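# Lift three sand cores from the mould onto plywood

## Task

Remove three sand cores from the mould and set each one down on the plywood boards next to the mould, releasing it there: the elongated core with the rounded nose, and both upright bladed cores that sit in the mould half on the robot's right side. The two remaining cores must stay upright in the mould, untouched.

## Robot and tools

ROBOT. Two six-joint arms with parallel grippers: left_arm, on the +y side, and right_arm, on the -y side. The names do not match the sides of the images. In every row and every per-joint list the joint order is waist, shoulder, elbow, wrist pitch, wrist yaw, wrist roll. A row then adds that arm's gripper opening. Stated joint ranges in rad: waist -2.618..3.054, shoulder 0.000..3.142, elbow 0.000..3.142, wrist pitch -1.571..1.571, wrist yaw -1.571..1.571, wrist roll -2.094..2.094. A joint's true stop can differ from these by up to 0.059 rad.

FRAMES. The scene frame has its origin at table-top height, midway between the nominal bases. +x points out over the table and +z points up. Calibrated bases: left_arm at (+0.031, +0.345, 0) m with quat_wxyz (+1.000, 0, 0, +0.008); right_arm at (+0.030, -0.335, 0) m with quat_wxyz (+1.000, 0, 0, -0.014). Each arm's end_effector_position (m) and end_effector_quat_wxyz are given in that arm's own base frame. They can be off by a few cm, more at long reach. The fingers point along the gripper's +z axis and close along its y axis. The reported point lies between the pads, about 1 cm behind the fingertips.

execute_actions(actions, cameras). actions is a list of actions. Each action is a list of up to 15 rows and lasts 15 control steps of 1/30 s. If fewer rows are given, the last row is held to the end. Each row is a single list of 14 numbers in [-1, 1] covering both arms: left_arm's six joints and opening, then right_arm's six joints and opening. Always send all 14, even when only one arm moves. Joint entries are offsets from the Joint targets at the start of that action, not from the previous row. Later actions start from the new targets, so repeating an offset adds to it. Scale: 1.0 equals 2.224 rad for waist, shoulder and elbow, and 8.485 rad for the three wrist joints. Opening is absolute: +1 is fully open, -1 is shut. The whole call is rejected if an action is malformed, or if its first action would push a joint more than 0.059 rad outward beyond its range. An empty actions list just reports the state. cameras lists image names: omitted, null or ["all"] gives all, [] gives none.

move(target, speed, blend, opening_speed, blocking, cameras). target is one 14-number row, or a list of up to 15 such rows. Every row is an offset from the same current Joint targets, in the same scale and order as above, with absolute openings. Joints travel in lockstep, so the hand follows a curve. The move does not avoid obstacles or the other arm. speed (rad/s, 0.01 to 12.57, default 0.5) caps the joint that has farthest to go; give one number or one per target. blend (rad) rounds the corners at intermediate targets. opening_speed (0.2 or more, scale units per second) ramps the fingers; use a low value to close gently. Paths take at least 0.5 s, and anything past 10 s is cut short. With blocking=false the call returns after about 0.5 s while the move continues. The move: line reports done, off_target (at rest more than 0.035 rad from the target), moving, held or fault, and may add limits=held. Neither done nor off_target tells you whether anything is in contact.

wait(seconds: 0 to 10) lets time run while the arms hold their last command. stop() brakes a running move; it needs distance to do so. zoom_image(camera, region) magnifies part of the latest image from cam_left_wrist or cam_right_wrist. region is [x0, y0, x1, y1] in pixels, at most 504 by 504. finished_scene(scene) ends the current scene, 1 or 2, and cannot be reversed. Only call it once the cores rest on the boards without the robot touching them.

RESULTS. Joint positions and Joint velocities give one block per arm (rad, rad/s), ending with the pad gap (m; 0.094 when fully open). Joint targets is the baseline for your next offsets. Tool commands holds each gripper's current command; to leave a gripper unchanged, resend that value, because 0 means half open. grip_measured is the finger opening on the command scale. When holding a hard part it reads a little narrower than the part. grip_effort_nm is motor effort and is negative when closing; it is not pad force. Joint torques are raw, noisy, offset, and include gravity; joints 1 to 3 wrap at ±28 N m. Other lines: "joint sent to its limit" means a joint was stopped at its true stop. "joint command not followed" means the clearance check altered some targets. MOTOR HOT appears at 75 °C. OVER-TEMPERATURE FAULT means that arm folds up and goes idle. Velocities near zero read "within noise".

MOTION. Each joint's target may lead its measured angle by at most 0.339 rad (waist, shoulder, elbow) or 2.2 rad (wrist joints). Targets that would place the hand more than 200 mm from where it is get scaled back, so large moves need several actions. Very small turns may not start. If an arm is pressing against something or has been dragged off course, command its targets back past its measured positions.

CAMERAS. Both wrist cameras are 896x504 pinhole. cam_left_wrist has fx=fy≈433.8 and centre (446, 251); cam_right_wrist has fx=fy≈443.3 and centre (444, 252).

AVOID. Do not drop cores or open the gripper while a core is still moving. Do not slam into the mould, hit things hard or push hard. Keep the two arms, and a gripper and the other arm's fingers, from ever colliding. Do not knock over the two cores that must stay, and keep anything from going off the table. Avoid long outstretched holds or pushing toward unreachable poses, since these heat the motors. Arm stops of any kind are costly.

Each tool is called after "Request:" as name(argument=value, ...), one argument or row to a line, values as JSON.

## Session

Request:
execute_actions(
  actions=[],
)

Scene clock: 0.00 s.
left_arm: end_effector_position=(+0.3493, -0.0518, +0.2095) grip_measured=+1.000 grip_effort_nm=n/a end_effector_quat_wxyz=(+0.534, -0.007, +0.815, -0.226) | right_arm: end_effector_position=(+0.3046, +0.0783, +0.1820) grip_measured=+1.000 grip_effort_nm=n/a end_effector_quat_wxyz=(+0.477, +0.034, +0.863, +0.162)
Joint positions: left_arm=[0.059 1.017 0.578 0.071 0.424 -0.25 0.094] | right_arm=[0.21 0.854 0.562 -0.224 -0.068 0.329 0.094]
Joint velocities: within noise
Joint torques (N m): no reading
Heat: left arm: 31 °C; right arm: 32 °C.
Joint targets: left_arm=[0.059 1.010 0.587 0.072 0.427 -0.248] | right_arm=[0.210 0.847 0.574 -0.220 -0.067 0.327]
Tool commands: left_gripper/opening=+1.0 right_gripper/opening=+1.0

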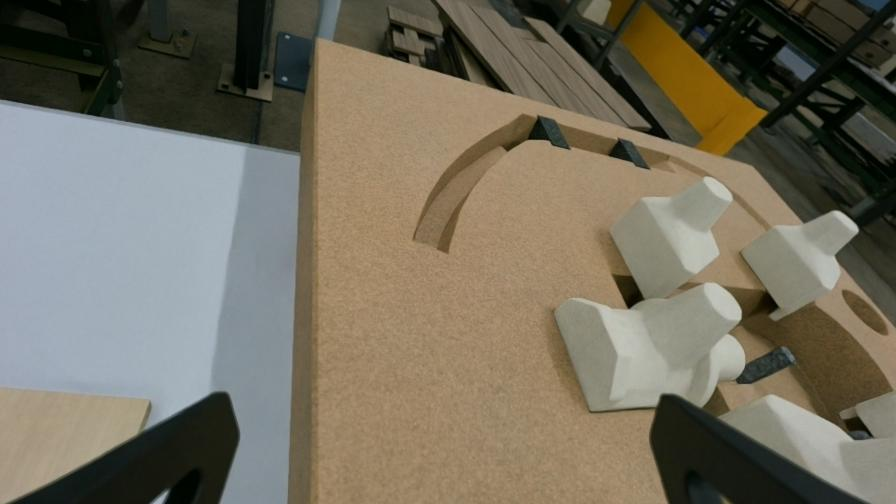

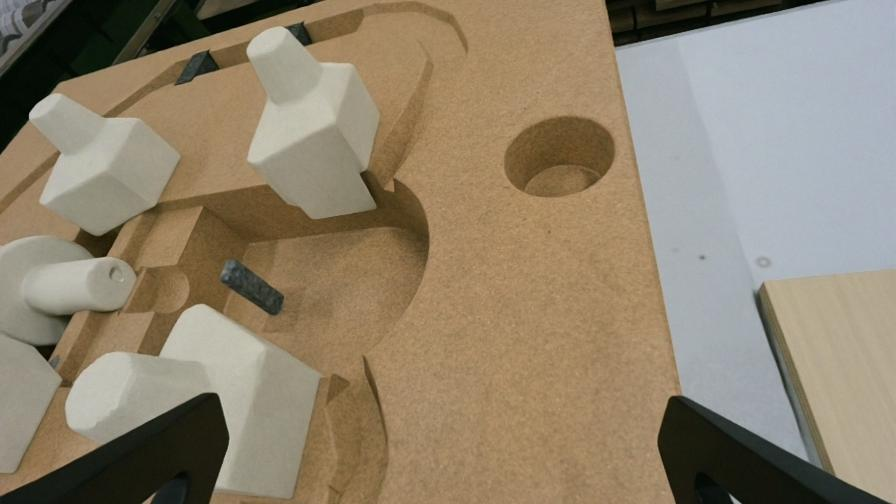

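Request:
move(
  target=[
    [0,0,0.135,0,0,0,1,0,0,0.135,0,0,0,1],
    [-0.1839,0.1713,0.5652,-0.1797,-0.0503,0.0292,1,0.063,0.2446,0.571,-0.1453,0.0079,-0.0385,1],
  ],
  speed=0.8,
  blend=0.05,
)

Scene clock: 8.10 s.
left_arm: end_effector_position=(+0.2818, -0.1013, +0.3265) grip_measured=+1.000 grip_effort_nm=0.032 end_effector_quat_wxyz=(+0.274, +0.162, +0.947, -0.053) | right_arm: end_effector_position=(+0.2829, +0.1036, +0.3240) grip_measured=+1.000 grip_effort_nm=0.027 end_effector_quat_wxyz=(+0.271, -0.162, +0.947, +0.052)
Joint positions: left_arm=[-0.343 1.381 1.821 -1.445 0.009 -0.007 0.094] | right_arm=[0.343 1.386 1.815 -1.44 -0.008 0.007 0.094]
Joint velocities: within noise
Joint torques (N m): left_arm=[-0.47 -2.78 6.22 1.39 -0.07 0.01] | right_arm=[0.59 -3.04 7.04 0.82 0.07 -0.11]
Heat: left arm: 33 °C; right arm: 34 °C.
Joint targets: left_arm=[-0.350 1.391 1.844 -1.453 0.000 -0.001] | right_arm=[0.350 1.391 1.844 -1.453 0.000 0.000]
move: done

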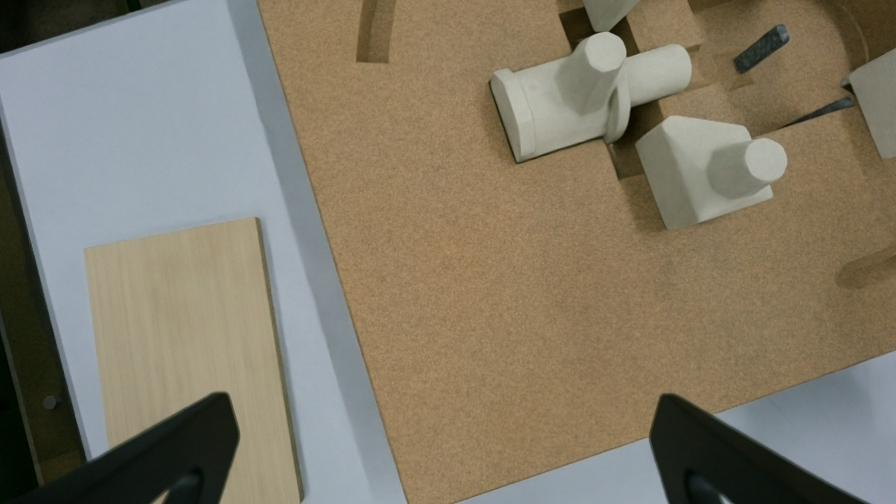

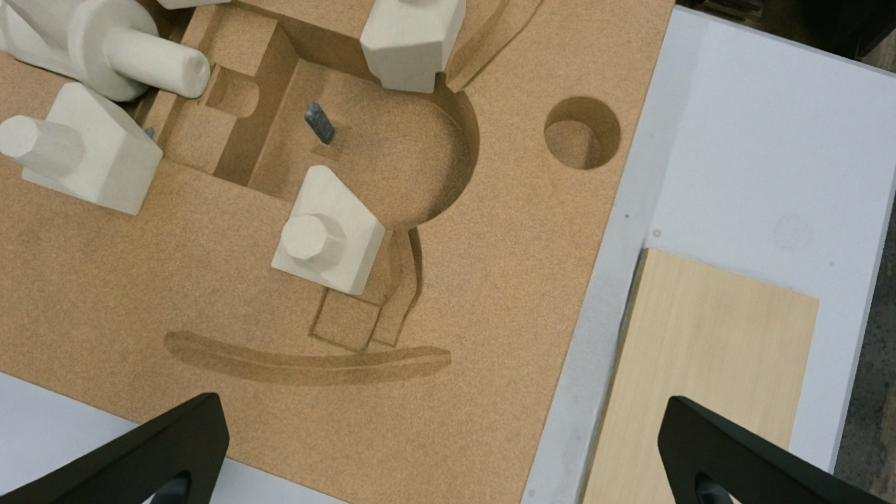

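Request:
execute_actions(
  actions=[],
)

Scene clock: 25.27 s.
left_arm: end_effector_position=(+0.2817, -0.1011, +0.3264) grip_measured=+1.000 grip_effort_nm=0.037 end_effector_quat_wxyz=(+0.273, +0.162, +0.947, -0.052) | right_arm: end_effector_position=(+0.2826, +0.1034, +0.3239) grip_measured=+1.000 grip_effort_nm=0.027 end_effector_quat_wxyz=(+0.271, -0.162, +0.947, +0.051)
Joint positions: left_arm=[-0.343 1.381 1.821 -1.446 0.009 -0.007 0.094] | right_arm=[0.343 1.386 1.815 -1.441 -0.007 0.006 0.094]
Joint velocities: within noise
Joint torques (N m): left_arm=[-0.47 -2.73 6.23 1.4 -0.09 0] | right_arm=[0.61 -3.04 6.98 0.84 0.06 -0.11]
Heat: left arm: 33 °C; right arm: 34 °C.
Joint targets: left_arm=[-0.350 1.391 1.844 -1.453 0.000 -0.001] | right_arm=[0.350 1.391 1.844 -1.453 0.000 0.000]
Tool commands: left_gripper/opening=+1.0 right_gripper/opening=+1.0

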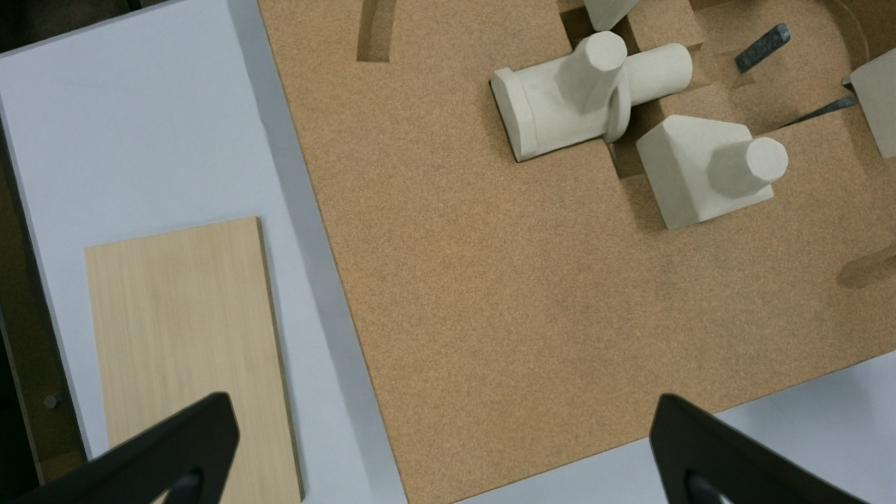

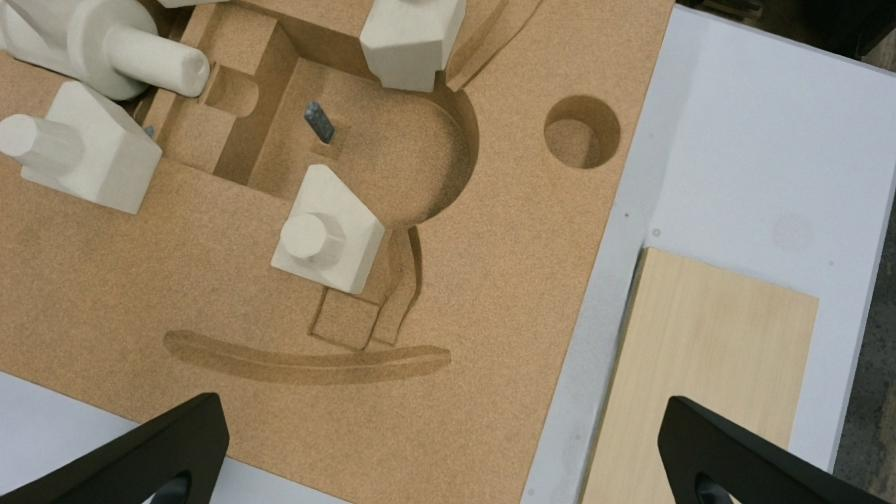

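Request:
move(
  target=[-0.081,0.1547,0.1286,0.0239,0,0,0.4,0.0135,0.1547,0.1286,0.0239,0,0,1.0],
  speed=0.6,
)

Scene clock: 41.47 s.
left_arm: end_effector_position=(+0.3668, -0.2136, +0.3333) grip_measured=+0.402 grip_effort_nm=-0.066 end_effector_quat_wxyz=(+0.324, +0.244, +0.910, -0.091) | right_arm: end_effector_position=(+0.3943, +0.1569, +0.3275) grip_measured=+1.000 grip_effort_nm=0.027 end_effector_quat_wxyz=(+0.321, -0.174, +0.929, +0.065)
Joint positions: left_arm=[-0.527 1.729 2.107 -1.262 0.006 -0.006 0.066] | right_arm=[0.374 1.735 2.101 -1.269 -0.006 0.006 0.094]
Joint velocities: within noise
Joint torques (N m): left_arm=[-0.18 -6.26 6.64 1.78 -0.05 0.01] | right_arm=[0.55 -6.64 7.35 1.25 0.05 -0.11]
Heat: left arm: 34 °C; right arm: 35 °C.
Joint targets: left_arm=[-0.530 1.735 2.131 -1.250 0.000 -0.001] | right_arm=[0.380 1.735 2.130 -1.250 0.000 0.000]
move: done

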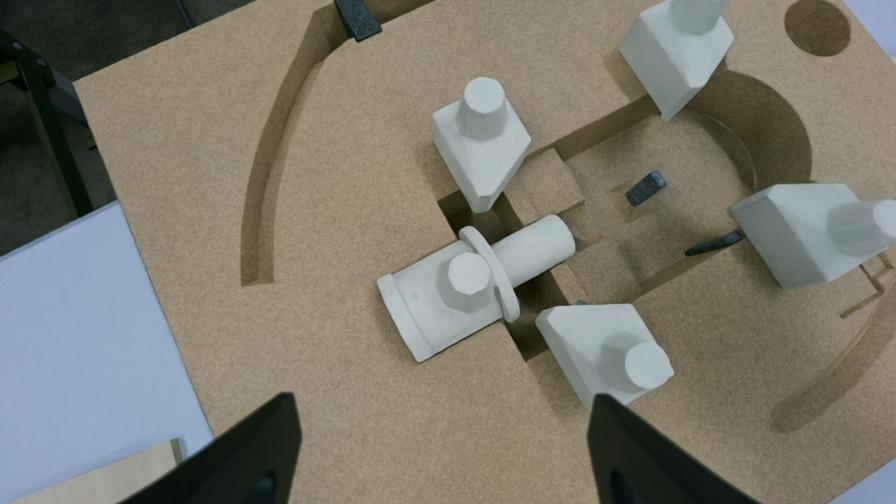

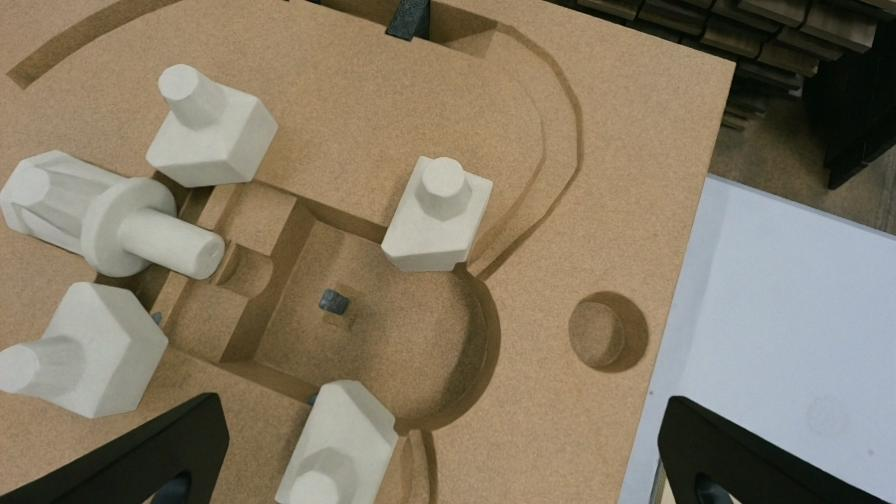

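Request:
zoom_image(
  camera="cam_left_wrist",
  region=[360, 200, 600, 380],
)

Request:
zoom_image(
  camera="cam_right_wrist",
  region=[240, 120, 520, 504],
)

Scaled by 2.100.

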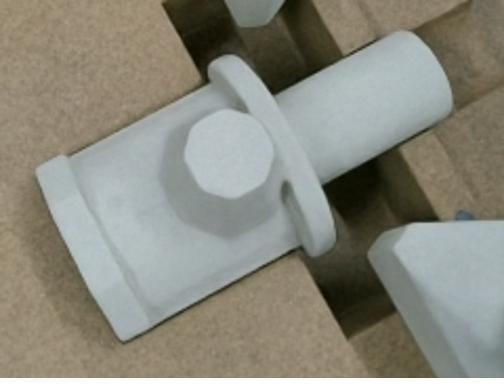

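Scaled by 1.312.

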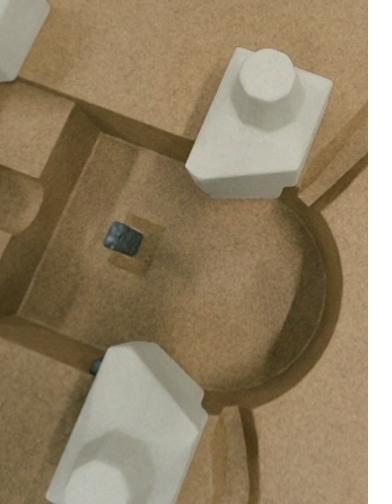

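Request:
move(
  target=[-0.009,-0.0877,-0.2747,0.058,0,0,0.4,0,0,0,0,0,0,1.0],
  speed=0.6,
)

Scene clock: 86.60 s.
left_arm: end_effector_position=(+0.3749, -0.2258, +0.2489) grip_measured=+0.402 grip_effort_nm=-0.056 end_effector_quat_wxyz=(+0.351, +0.248, +0.897, -0.102) | right_arm: end_effector_position=(+0.3945, +0.1570, +0.3276) grip_measured=+1.000 grip_effort_nm=0.027 end_effector_quat_wxyz=(+0.322, -0.174, +0.929, +0.065)
Joint positions: left_arm=[-0.542 1.574 1.527 -0.775 0.006 -0.006 0.066] | right_arm=[0.374 1.735 2.101 -1.268 -0.006 0.006 0.094]
Joint velocities: within noise
Joint torques (N m): left_arm=[-0.65 -9.06 4.94 1.91 -0.05 0.02] | right_arm=[0.57 -6.64 7.36 1.25 0.04 -0.11]
Heat: left arm: 35 °C; right arm: 37 °C.
Joint targets: left_arm=[-0.550 1.540 1.520 -0.758 0.000 -0.001] | right_arm=[0.380 1.735 2.130 -1.250 0.000 0.000]
move: done

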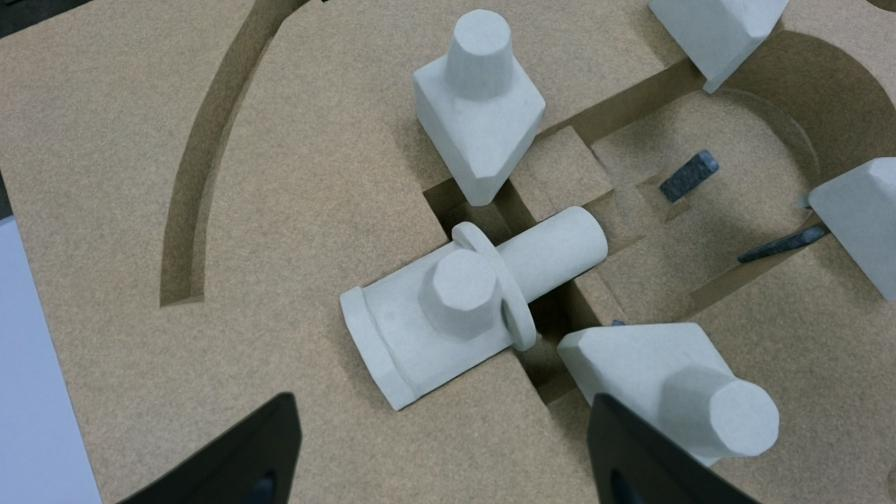

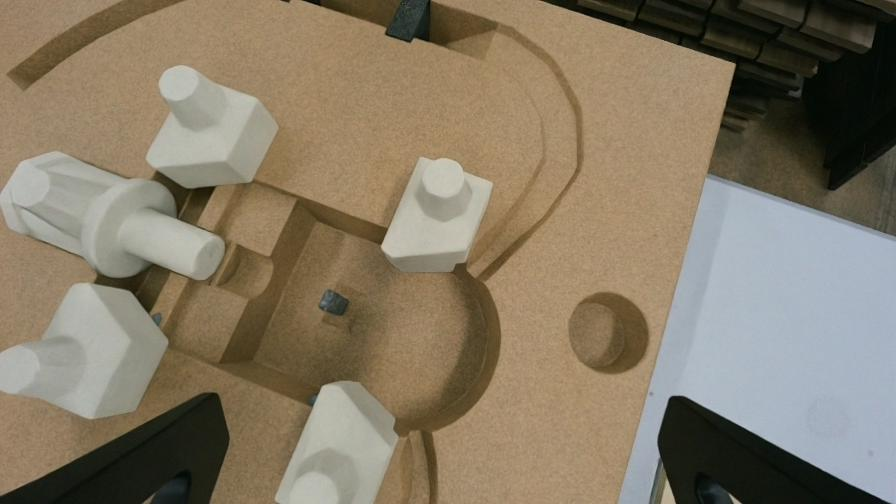

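Request:
move(
  target=[-0.0058,0.1151,-0.0319,0.0348,0,0,0.4,0,0,0,0,0,0,1.0],
  speed=0.2,
  cameras=["cam_left_wrist"],
)

Scene clock: 93.07 s.
left_arm: end_effector_position=(+0.4235, -0.2625, +0.1757) grip_measured=+0.402 grip_effort_nm=-0.061 end_effector_quat_wxyz=(+0.357, +0.253, +0.893, -0.106) | right_arm: end_effector_position=(+0.3946, +0.1570, +0.3277) grip_measured=+1.000 grip_effort_nm=0.017 end_effector_quat_wxyz=(+0.322, -0.174, +0.928, +0.065)
Joint positions: left_arm=[-0.555 1.782 1.456 -0.482 0.006 -0.006 0.066] | right_arm=[0.374 1.735 2.101 -1.267 -0.006 0.006 0.094]
Joint velocities: within noise
Joint torques (N m): left_arm=[-0.64 -7.21 5.04 1.97 -0.03 0.01] | right_arm=[0.57 -6.65 7.35 1.24 0.06 -0.11]
Heat: left arm: 35 °C; right arm: 37 °C.
Joint targets: left_arm=[-0.563 1.796 1.449 -0.463 0.000 -0.001] | right_arm=[0.380 1.735 2.130 -1.250 0.000 0.000]
move: done
Images, in order (width x height): cam_left_wrist 896x504.

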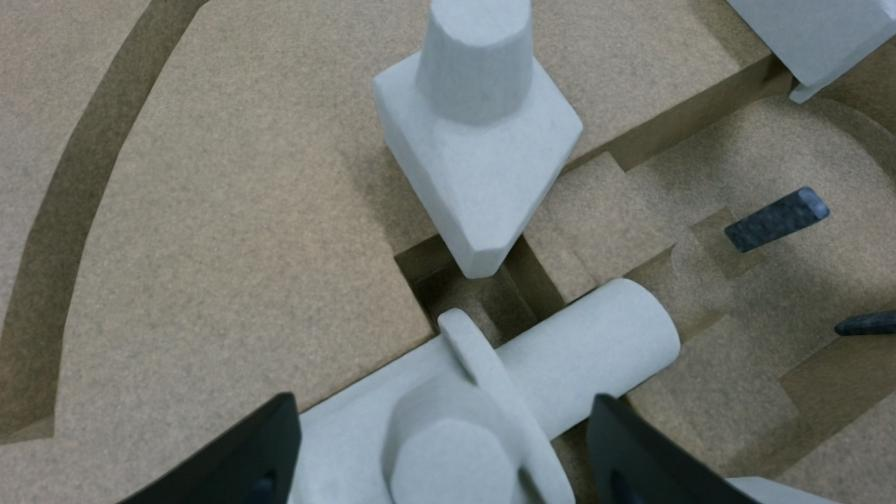

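Request:
move(
  target=[-0.002,0,-0.0135,0,0,0,0.4,0,0,0,0,0,0,1.0],
  speed=0.1,
  cameras=["cam_left_wrist"],
)

Request:
move(
  target=[0,0,0,0,0,0,-0.3,0,0,0,0,0,0,1.0],
  opening_speed=0.4,
  cameras=["cam_left_wrist"],
)

Request:
move(
  target=[0,0,0,0,0,0,-0.5,0,0,0,0,0,0,1.0],
  opening_speed=0.2,
  cameras=["cam_left_wrist"],
)

Scene clock: 99.87 s.
left_arm: end_effector_position=(+0.4177, -0.2617, +0.1643) grip_measured=+0.402 grip_effort_nm=-0.061 end_effector_quat_wxyz=(+0.345, +0.256, +0.897, -0.103) | right_arm: end_effector_position=(+0.3946, +0.1570, +0.3277) grip_measured=+1.000 grip_effort_nm=0.027 end_effector_quat_wxyz=(+0.322, -0.174, +0.928, +0.065)
Joint positions: left_arm=[-0.56 1.782 1.428 -0.479 0.006 -0.006 0.066] | right_arm=[0.374 1.735 2.101 -1.267 -0.006 0.006 0.094]
Joint velocities: within noise
Joint torques (N m): left_arm=[-0.55 -7.19 4.85 1.91 -0.03 0.02] | right_arm=[0.57 -6.65 7.38 1.24 0.05 -0.11]
Heat: left arm: 35 °C; right arm: 37 °C.
Joint targets: left_arm=[-0.567 1.796 1.419 -0.463 0.000 -0.001] | right_arm=[0.380 1.735 2.130 -1.250 0.000 0.000]
move: done
Images, in order (width x height): cam_left_wrist 896x504.

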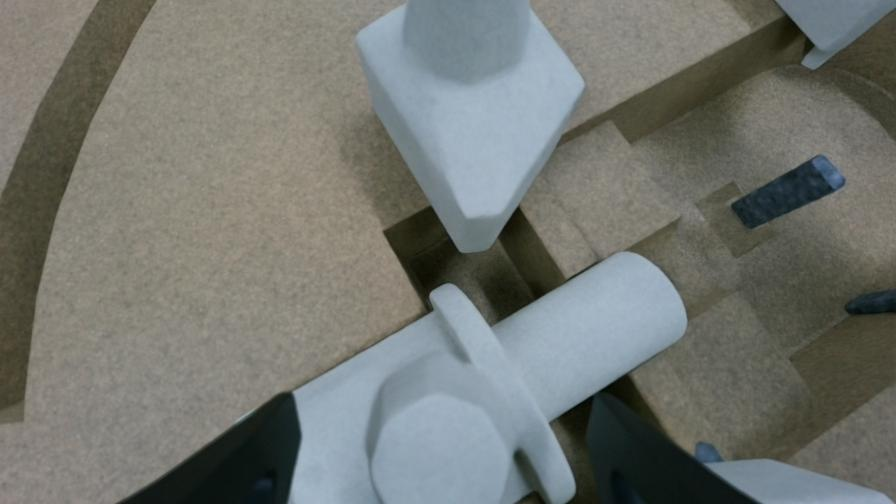

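Scene clock: 101.83 s.
left_arm: end_effector_position=(+0.4179, -0.2614, +0.1643) grip_measured=-0.296 grip_effort_nm=-0.203 end_effector_quat_wxyz=(+0.346, +0.256, +0.897, -0.102) | right_arm: end_effector_position=(+0.3946, +0.1570, +0.3277) grip_measured=+1.000 grip_effort_nm=0.027 end_effector_quat_wxyz=(+0.322, -0.174, +0.928, +0.065)
Joint positions: left_arm=[-0.56 1.782 1.428 -0.479 0.004 -0.006 0.033] | right_arm=[0.374 1.735 2.101 -1.267 -0.006 0.006 0.094]
Joint velocities: within noise
Joint torques (N m): left_arm=[-0.57 -7.16 4.86 1.91 -0.03 0] | right_arm=[0.57 -6.67 7.36 1.24 0.05 -0.11]
Heat: left arm: 35 °C; right arm: 37 °C.
Joint targets: left_arm=[-0.567 1.796 1.419 -0.463 0.000 -0.001] | right_arm=[0.380 1.735 2.130 -1.250 0.000 0.000]
move: done
Images, in order (width x height): cam_left_wrist 896x504.

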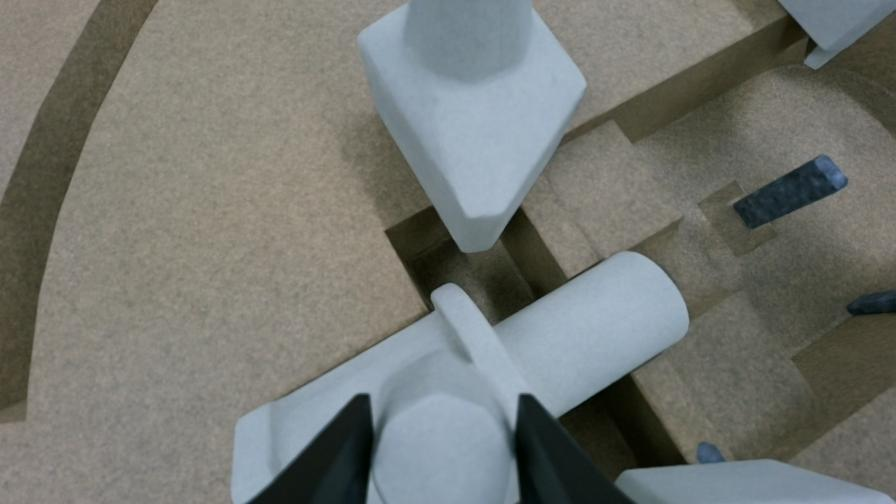

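Scene clock: 103.03 s.
left_arm: end_effector_position=(+0.4179, -0.2614, +0.1643) grip_measured=-0.347 grip_effort_nm=-0.999 end_effector_quat_wxyz=(+0.346, +0.256, +0.897, -0.102) | right_arm: end_effector_position=(+0.3946, +0.1570, +0.3277) grip_measured=+1.000 grip_effort_nm=0.027 end_effector_quat_wxyz=(+0.322, -0.174, +0.928, +0.065)
Joint positions: left_arm=[-0.56 1.782 1.428 -0.479 0.004 -0.004 0.031] | right_arm=[0.374 1.735 2.101 -1.267 -0.006 0.006 0.094]
Joint velocities: within noise
Joint torques (N m): left_arm=[-0.53 -7.23 4.83 1.89 -0.01 -0.02] | right_arm=[0.55 -6.65 7.38 1.24 0.05 -0.11]
Heat: left arm: 35 °C; right arm: 37 °C.
Joint targets: left_arm=[-0.567 1.796 1.419 -0.463 0.000 -0.001] | right_arm=[0.380 1.735 2.130 -1.250 0.000 0.000]
move: done
Images, in order (width x height): cam_left_wrist 896x504.

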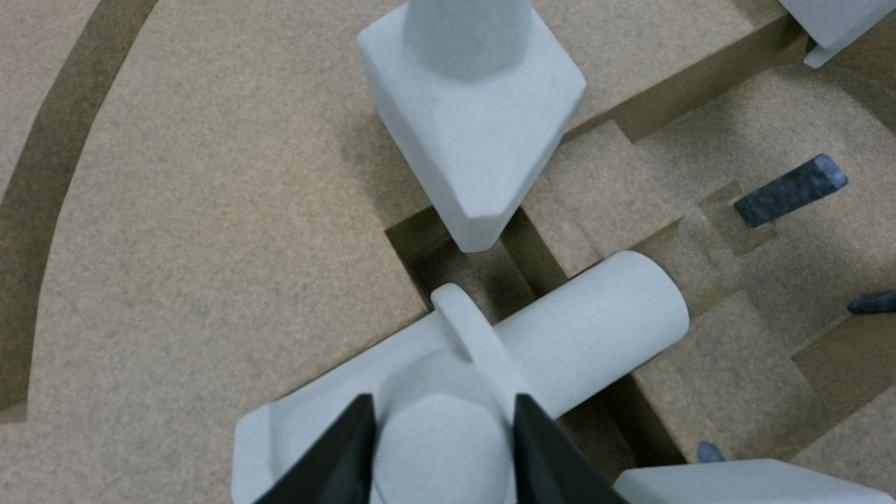

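Request:
move(
  target=[
    [0,-0.031,0.0724,-0.0018,0,0,-0.5,0,0,0,0,0,0,1.0],
    [0,-0.0193,0.1947,-0.0307,0,0,-0.5,0,0,0,0,0,0,1.0],
  ],
  speed=0.15,
)

Scene clock: 113.90 s.
left_arm: end_effector_position=(+0.4164, -0.2604, +0.2596) grip_measured=-0.349 grip_effort_nm=-0.994 end_effector_quat_wxyz=(+0.357, +0.256, +0.892, -0.105) | right_arm: end_effector_position=(+0.3946, +0.1570, +0.3277) grip_measured=+1.000 grip_effort_nm=0.022 end_effector_quat_wxyz=(+0.322, -0.174, +0.928, +0.065)
Joint positions: left_arm=[-0.56 1.782 1.792 -0.819 0.003 -0.003 0.031] | right_arm=[0.374 1.735 2.101 -1.267 -0.006 0.006 0.094]
Joint velocities: within noise
Joint torques (N m): left_arm=[-0.53 -10.26 10.54 2.78 0.02 -0.04] | right_arm=[0.58 -6.65 7.36 1.24 0.05 -0.11]
Heat: left arm: 36 °C; right arm: 37 °C.
Joint targets: left_arm=[-0.567 1.753 1.852 -0.723 0.000 -0.001] | right_arm=[0.380 1.735 2.130 -1.250 0.000 0.000]
move: off_target (left_arm); left_arm: the wrist pitch is farthest, 0.096 rad from its target

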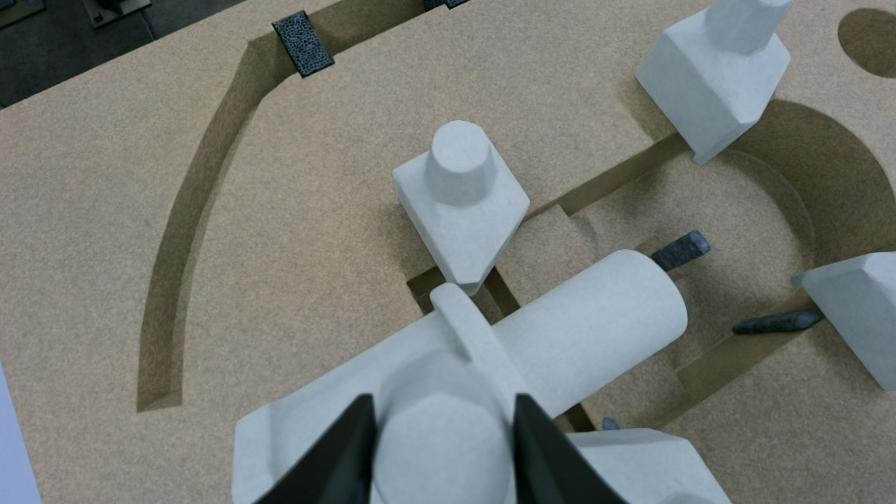

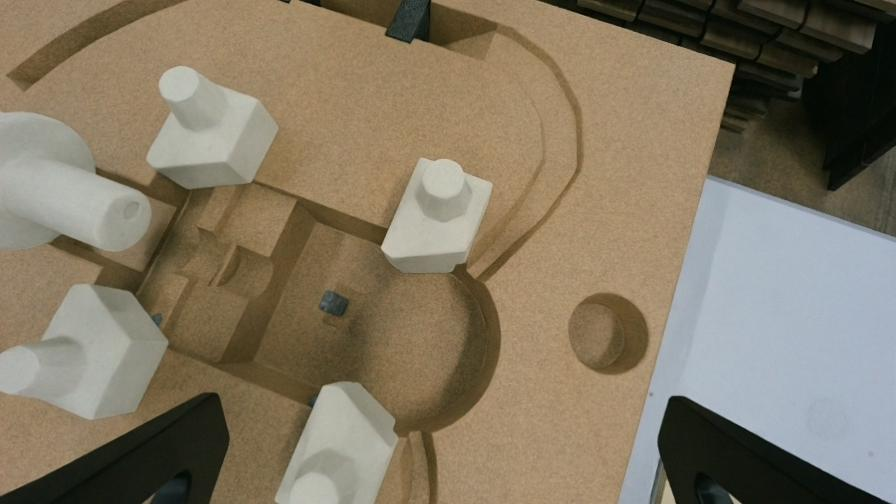

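Request:
move(
  target=[
    [0,0.0486,0.18,-0.0345,0,0,-0.5,0,0,0,0,0,0,1.0],
    [0,-0.1228,-0.0117,-0.0291,0,0,-0.5,0,0,0,0,0,0,1.0],
  ],
  speed=0.3,
  blend=0.08,
  cameras=["cam_left_wrist"],
)

Request:
move(
  target=[0.3098,-0.044,-0.0566,-0.0196,-0.0687,-0.0825,-0.5,0,0,0,0,0,0,1.0],
  speed=0.4,
)

Scene clock: 132.80 s.
left_arm: end_effector_position=(+0.3424, -0.2140, +0.3265) grip_measured=-0.349 grip_effort_nm=-0.989 end_effector_quat_wxyz=(+0.357, +0.256, +0.892, -0.105) | right_arm: end_effector_position=(+0.3946, +0.1570, +0.3277) grip_measured=+1.000 grip_effort_nm=0.022 end_effector_quat_wxyz=(+0.322, -0.174, +0.928, +0.065)
Joint positions: left_arm=[-0.56 1.541 1.813 -1.079 0.003 -0.003 0.031] | right_arm=[0.374 1.735 2.101 -1.267 -0.006 0.006 0.094]
Joint velocities: within noise
Joint torques (N m): left_arm=[-0.55 -10.15 5.9 2.92 -0.02 -0.03] | right_arm=[0.57 -6.64 7.35 1.24 0.05 -0.11]
Heat: left arm: 41 °C; right arm: 38 °C.
Joint targets: left_arm=[-0.567 1.480 1.826 -0.970 0.000 -0.001] | right_arm=[0.380 1.735 2.130 -1.250 0.000 0.000]
move: off_target (left_arm); left_arm: the wrist pitch is farthest, 0.110 rad from its target
Images, in order (width x height): cam_left_wrist 896x504.

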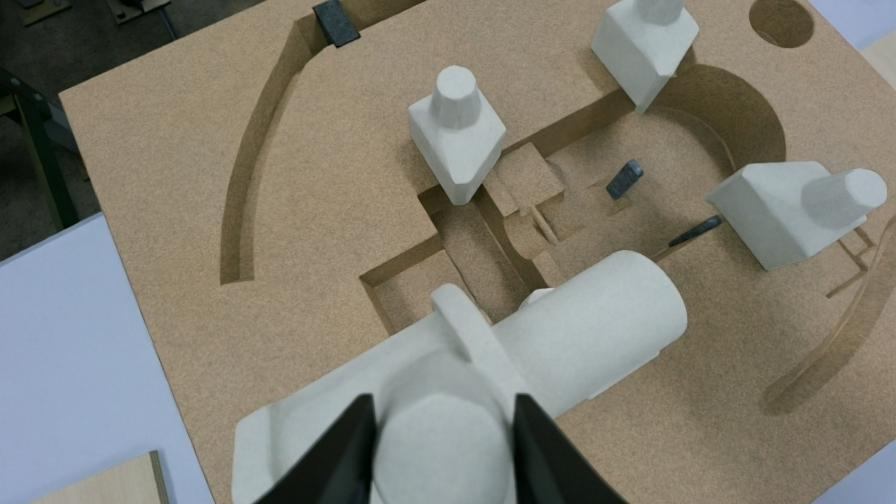

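Scene clock: 135.30 s.
left_arm: end_effector_position=(+0.3240, +0.1290, +0.3151) grip_measured=-0.349 grip_effort_nm=-0.999 end_effector_quat_wxyz=(+0.349, -0.434, +0.816, +0.152) | right_arm: end_effector_position=(+0.3946, +0.1570, +0.3277) grip_measured=+1.000 grip_effort_nm=0.022 end_effector_quat_wxyz=(+0.322, -0.174, +0.928, +0.065)
Joint positions: left_arm=[0.12 1.438 1.689 -1.207 -0.519 -0.691 0.031] | right_arm=[0.374 1.735 2.101 -1.267 -0.006 0.006 0.094]
Joint velocities: within noise
Joint torques (N m): left_arm=[0.25 -8.79 5.65 2.23 -0.98 -0.17] | right_arm=[0.57 -6.65 7.38 1.24 0.05 -0.11]
Heat: left arm: 41 °C; right arm: 38 °C.
Joint targets: left_arm=[0.122 1.382 1.700 -1.136 -0.583 -0.700] | right_arm=[0.380 1.735 2.130 -1.250 0.000 0.000]
move: off_target (left_arm); left_arm: the wrist pitch is farthest, 0.071 rad from its target

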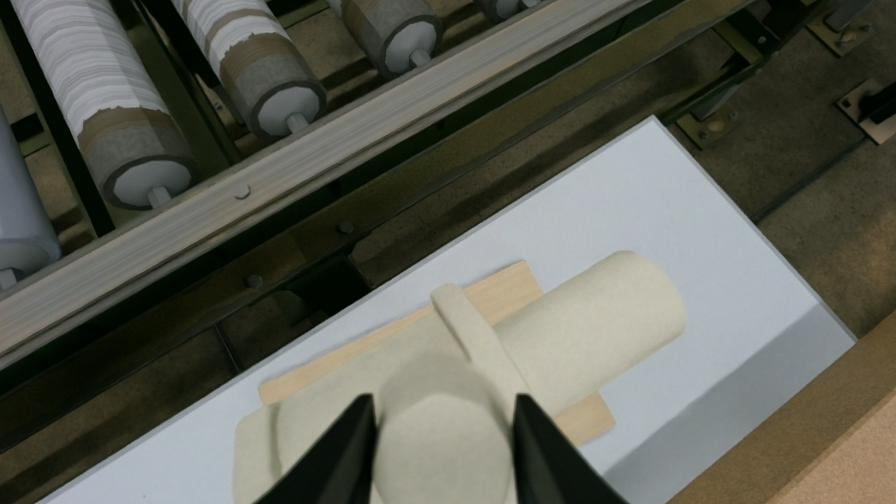

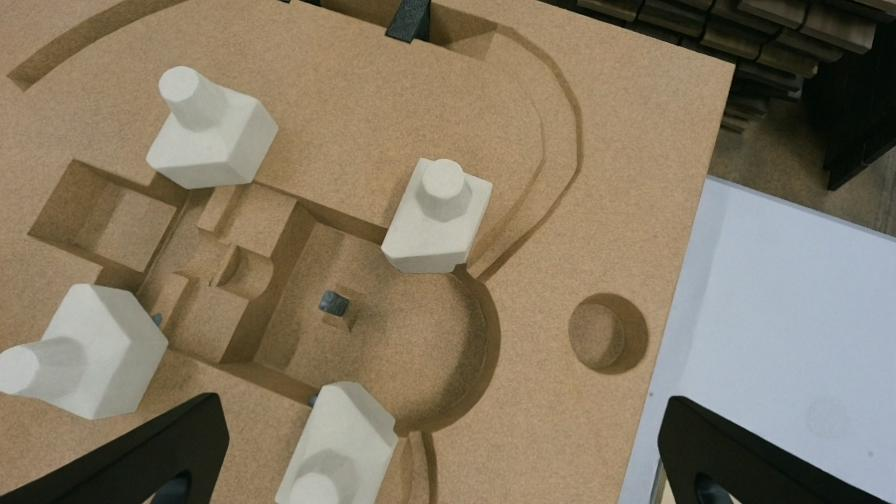

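Request:
move(
  target=[0,-0.0459,-0.29,0.0573,0,0,-0.5,0,0,0,0,0,0,1.0],
  speed=0.3,
  cameras=["cam_left_wrist"],
)

Scene clock: 150.77 s.
left_arm: end_effector_position=(+0.3146, +0.1280, +0.1690) grip_measured=-0.349 grip_effort_nm=-1.004 end_effector_quat_wxyz=(+0.320, -0.432, +0.827, +0.163) | right_arm: end_effector_position=(+0.3946, +0.1570, +0.3277) grip_measured=+1.000 grip_effort_nm=0.022 end_effector_quat_wxyz=(+0.322, -0.174, +0.928, +0.065)
Joint positions: left_arm=[0.12 1.338 1.041 -0.727 -0.519 -0.693 0.031] | right_arm=[0.374 1.735 2.101 -1.267 -0.006 0.006 0.094]
Joint velocities: within noise
Joint torques (N m): left_arm=[0.23 -8.66 6.5 2.25 -0.99 -0.15] | right_arm=[0.57 -6.65 7.36 1.24 0.05 -0.11]
Heat: left arm: 42 °C; right arm: 38 °C.
Joint targets: left_arm=[0.122 1.280 1.055 -0.650 -0.583 -0.701] | right_arm=[0.380 1.735 2.130 -1.250 0.000 0.000]
move: off_target (left_arm); left_arm: the wrist pitch is farthest, 0.078 rad from its target
Images, in order (width x height): cam_left_wrist 896x504.

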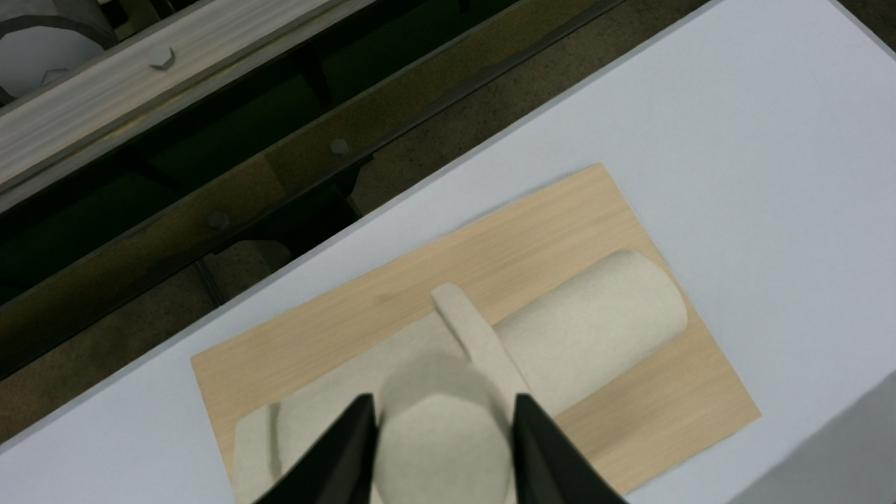

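Request:
move(
  target=[0,0.0032,-0.0615,0.017,0,0,-0.5,0,0,0,0,0,0,1.0],
  speed=0.1,
  cameras=["cam_left_wrist"],
)

Scene clock: 158.20 s.
left_arm: end_effector_position=(+0.3117, +0.1276, +0.1369) grip_measured=-0.349 grip_effort_nm=-0.999 end_effector_quat_wxyz=(+0.324, -0.432, +0.826, +0.162) | right_arm: end_effector_position=(+0.3947, +0.1571, +0.3278) grip_measured=+1.000 grip_effort_nm=0.027 end_effector_quat_wxyz=(+0.322, -0.174, +0.928, +0.065)
Joint positions: left_arm=[0.12 1.335 0.906 -0.586 -0.519 -0.693 0.031] | right_arm=[0.374 1.735 2.101 -1.267 -0.006 0.006 0.094]
Joint velocities: within noise
Joint torques (N m): left_arm=[0.17 -7.8 6.23 2.28 -0.98 -0.14] | right_arm=[0.58 -6.67 7.36 1.24 0.06 -0.11]
Heat: left arm: 41 °C; right arm: 38 °C.
Joint targets: left_arm=[0.122 1.287 0.918 -0.506 -0.583 -0.701] | right_arm=[0.380 1.735 2.130 -1.250 0.000 0.000]
move: off_target (left_arm); left_arm: the wrist pitch is farthest, 0.080 rad from its target
Images, in order (width x height): cam_left_wrist 896x504.

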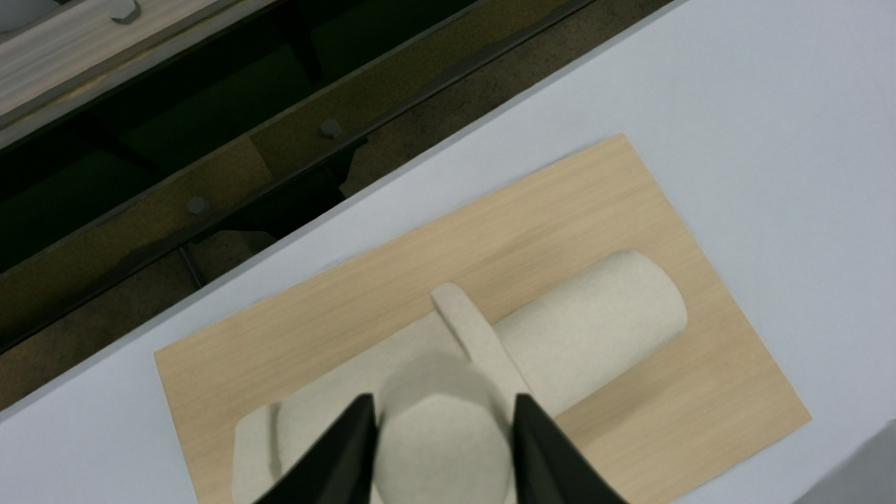

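Request:
move(
  target=[0,0.0008,-0.0145,0.004,0,0,-0.5,0,0,0,0,0,0,1.0],
  speed=0.05,
  cameras=["cam_left_wrist"],
)

Request:
move(
  target=[0,0.0004,-0.0085,0.0024,0,0,-0.5,0,0,0,0,0,0,1.0],
  speed=0.04,
  cameras=["cam_left_wrist"],
)

Scene clock: 163.37 s.
left_arm: end_effector_position=(+0.3105, +0.1275, +0.1294) grip_measured=-0.349 grip_effort_nm=-0.999 end_effector_quat_wxyz=(+0.325, -0.432, +0.825, +0.162) | right_arm: end_effector_position=(+0.3947, +0.1571, +0.3278) grip_measured=+1.000 grip_effort_nm=0.022 end_effector_quat_wxyz=(+0.322, -0.174, +0.928, +0.065)
Joint positions: left_arm=[0.12 1.335 0.875 -0.553 -0.519 -0.693 0.031] | right_arm=[0.374 1.735 2.101 -1.267 -0.006 0.006 0.094]
Joint velocities: within noise
Joint torques (N m): left_arm=[0.17 -7.66 6.11 2.28 -1 -0.16] | right_arm=[0.57 -6.67 7.36 1.24 0.05 -0.11]
Heat: left arm: 41 °C; right arm: 38 °C.
Joint targets: left_arm=[0.122 1.289 0.886 -0.472 -0.583 -0.701] | right_arm=[0.380 1.735 2.130 -1.250 0.000 0.000]
move: off_target (left_arm); left_arm: the wrist pitch is farthest, 0.081 rad from its target
Images, in order (width x height): cam_left_wrist 896x504.

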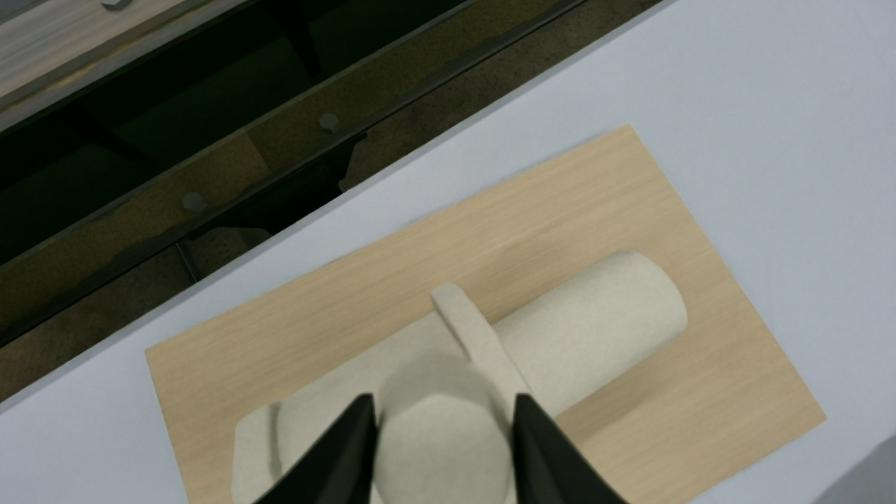

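Scene clock: 164.17 s.
left_arm: end_effector_position=(+0.3115, +0.1288, +0.1280) grip_measured=-0.349 grip_effort_nm=-0.999 end_effector_quat_wxyz=(+0.331, -0.434, +0.822, +0.163) | right_arm: end_effector_position=(+0.3947, +0.1571, +0.3278) grip_measured=+1.000 grip_effort_nm=0.027 end_effector_quat_wxyz=(+0.322, -0.174, +0.928, +0.065)
Joint positions: left_arm=[0.12 1.335 0.861 -0.527 -0.527 -0.693 0.031] | right_arm=[0.374 1.735 2.101 -1.267 -0.006 0.006 0.094]
Joint velocities: within noise
Joint torques (N m): left_arm=[0.24 -7.61 5.72 2.24 -0.91 -0.14] | right_arm=[0.55 -6.65 7.36 1.24 0.05 -0.11]
Heat: left arm: 41 °C; right arm: 38 °C.
Joint targets: left_arm=[0.122 1.290 0.867 -0.452 -0.583 -0.701] | right_arm=[0.380 1.735 2.130 -1.250 0.000 0.000]
move: off_target (left_arm); left_arm: the wrist pitch is farthest, 0.075 rad from its target
Images, in order (width x height): cam_left_wrist 896x504.

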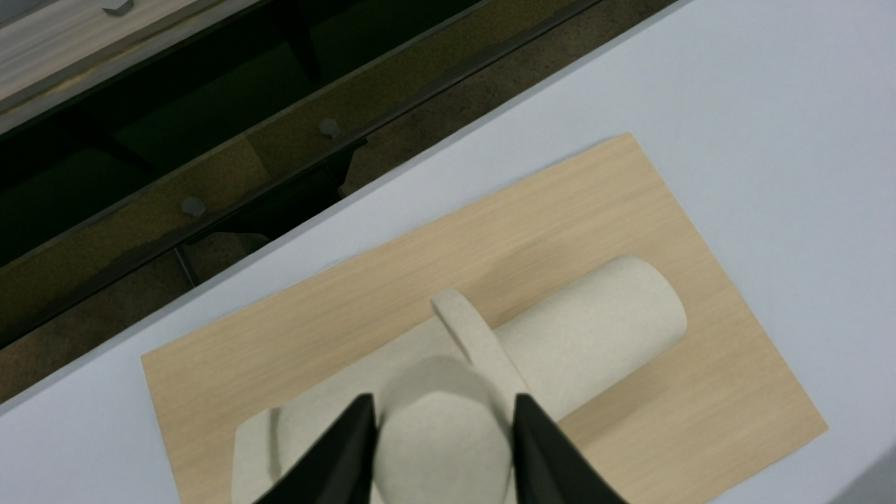

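Request:
move(
  target=[0,0.0015,-0.005,0.0004,0,0,-0.5,0,0,0,0,0,0,1.0],
  speed=0.04,
  cameras=["cam_left_wrist"],
)

Scene clock: 167.67 s.
left_arm: end_effector_position=(+0.3113, +0.1295, +0.1277) grip_measured=-0.349 grip_effort_nm=-0.994 end_effector_quat_wxyz=(+0.334, -0.434, +0.820, +0.164) | right_arm: end_effector_position=(+0.3947, +0.1571, +0.3278) grip_measured=+1.000 grip_effort_nm=0.027 end_effector_quat_wxyz=(+0.322, -0.174, +0.928, +0.065)
Joint positions: left_arm=[0.12 1.333 0.854 -0.517 -0.532 -0.693 0.031] | right_arm=[0.374 1.735 2.101 -1.267 -0.006 0.006 0.094]
Joint velocities: within noise
Joint torques (N m): left_arm=[0.21 -7.16 5.34 2.19 -0.85 -0.16] | right_arm=[0.57 -6.65 7.36 1.24 0.04 -0.11]
Heat: left arm: 41 °C; right arm: 38 °C.
Joint targets: left_arm=[0.122 1.293 0.856 -0.448 -0.583 -0.701] | right_arm=[0.380 1.735 2.130 -1.250 0.000 0.000]
move: off_target (left_arm); left_arm: the wrist pitch is farthest, 0.068 rad from its target
Images, in order (width x height): cam_left_wrist 896x504.

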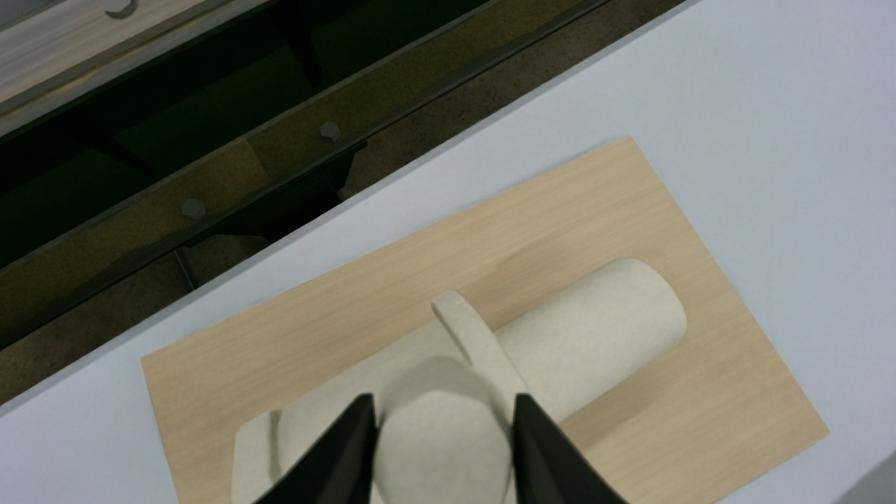

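Request:
move(
  target=[0,0.001,-0.005,-0.0014,0,0,-0.5,0,0,0,0,0,0,1.0],
  speed=0.04,
  cameras=["cam_left_wrist"],
)

Scene clock: 171.67 s.
left_arm: end_effector_position=(+0.3104, +0.1299, +0.1274) grip_measured=-0.349 grip_effort_nm=-0.994 end_effector_quat_wxyz=(+0.335, -0.435, +0.819, +0.165) | right_arm: end_effector_position=(+0.3947, +0.1571, +0.3278) grip_measured=+1.000 grip_effort_nm=0.027 end_effector_quat_wxyz=(+0.322, -0.174, +0.928, +0.065)
Joint positions: left_arm=[0.12 1.329 0.847 -0.511 -0.535 -0.694 0.031] | right_arm=[0.374 1.735 2.101 -1.267 -0.006 0.006 0.094]
Joint velocities: within noise
Joint torques (N m): left_arm=[0.24 -6.58 4.98 1.99 -0.82 -0.15] | right_arm=[0.54 -6.65 7.36 1.24 0.05 -0.11]
Heat: left arm: 41 °C; right arm: 38 °C.
Joint targets: left_arm=[0.122 1.295 0.845 -0.460 -0.583 -0.701] | right_arm=[0.380 1.735 2.130 -1.250 0.000 0.000]
move: off_target (left_arm); left_arm: the wrist pitch is farthest, 0.052 rad from its target
Images, in order (width x height): cam_left_wrist 896x504.

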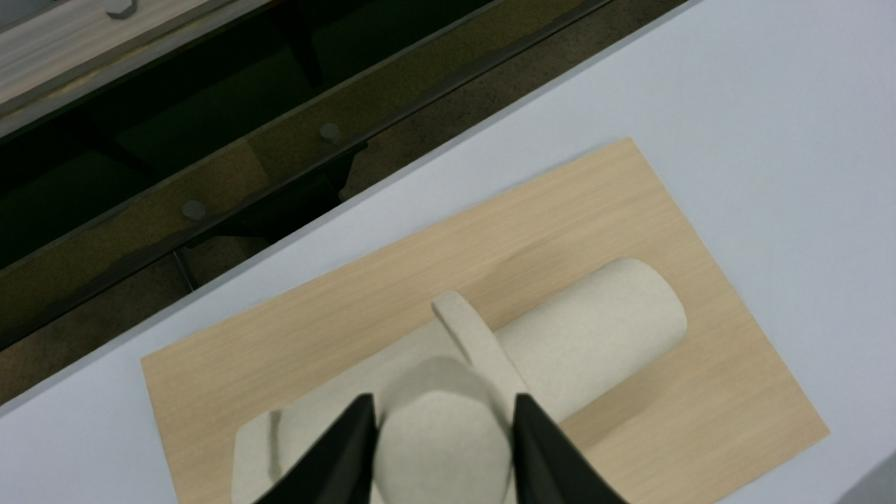

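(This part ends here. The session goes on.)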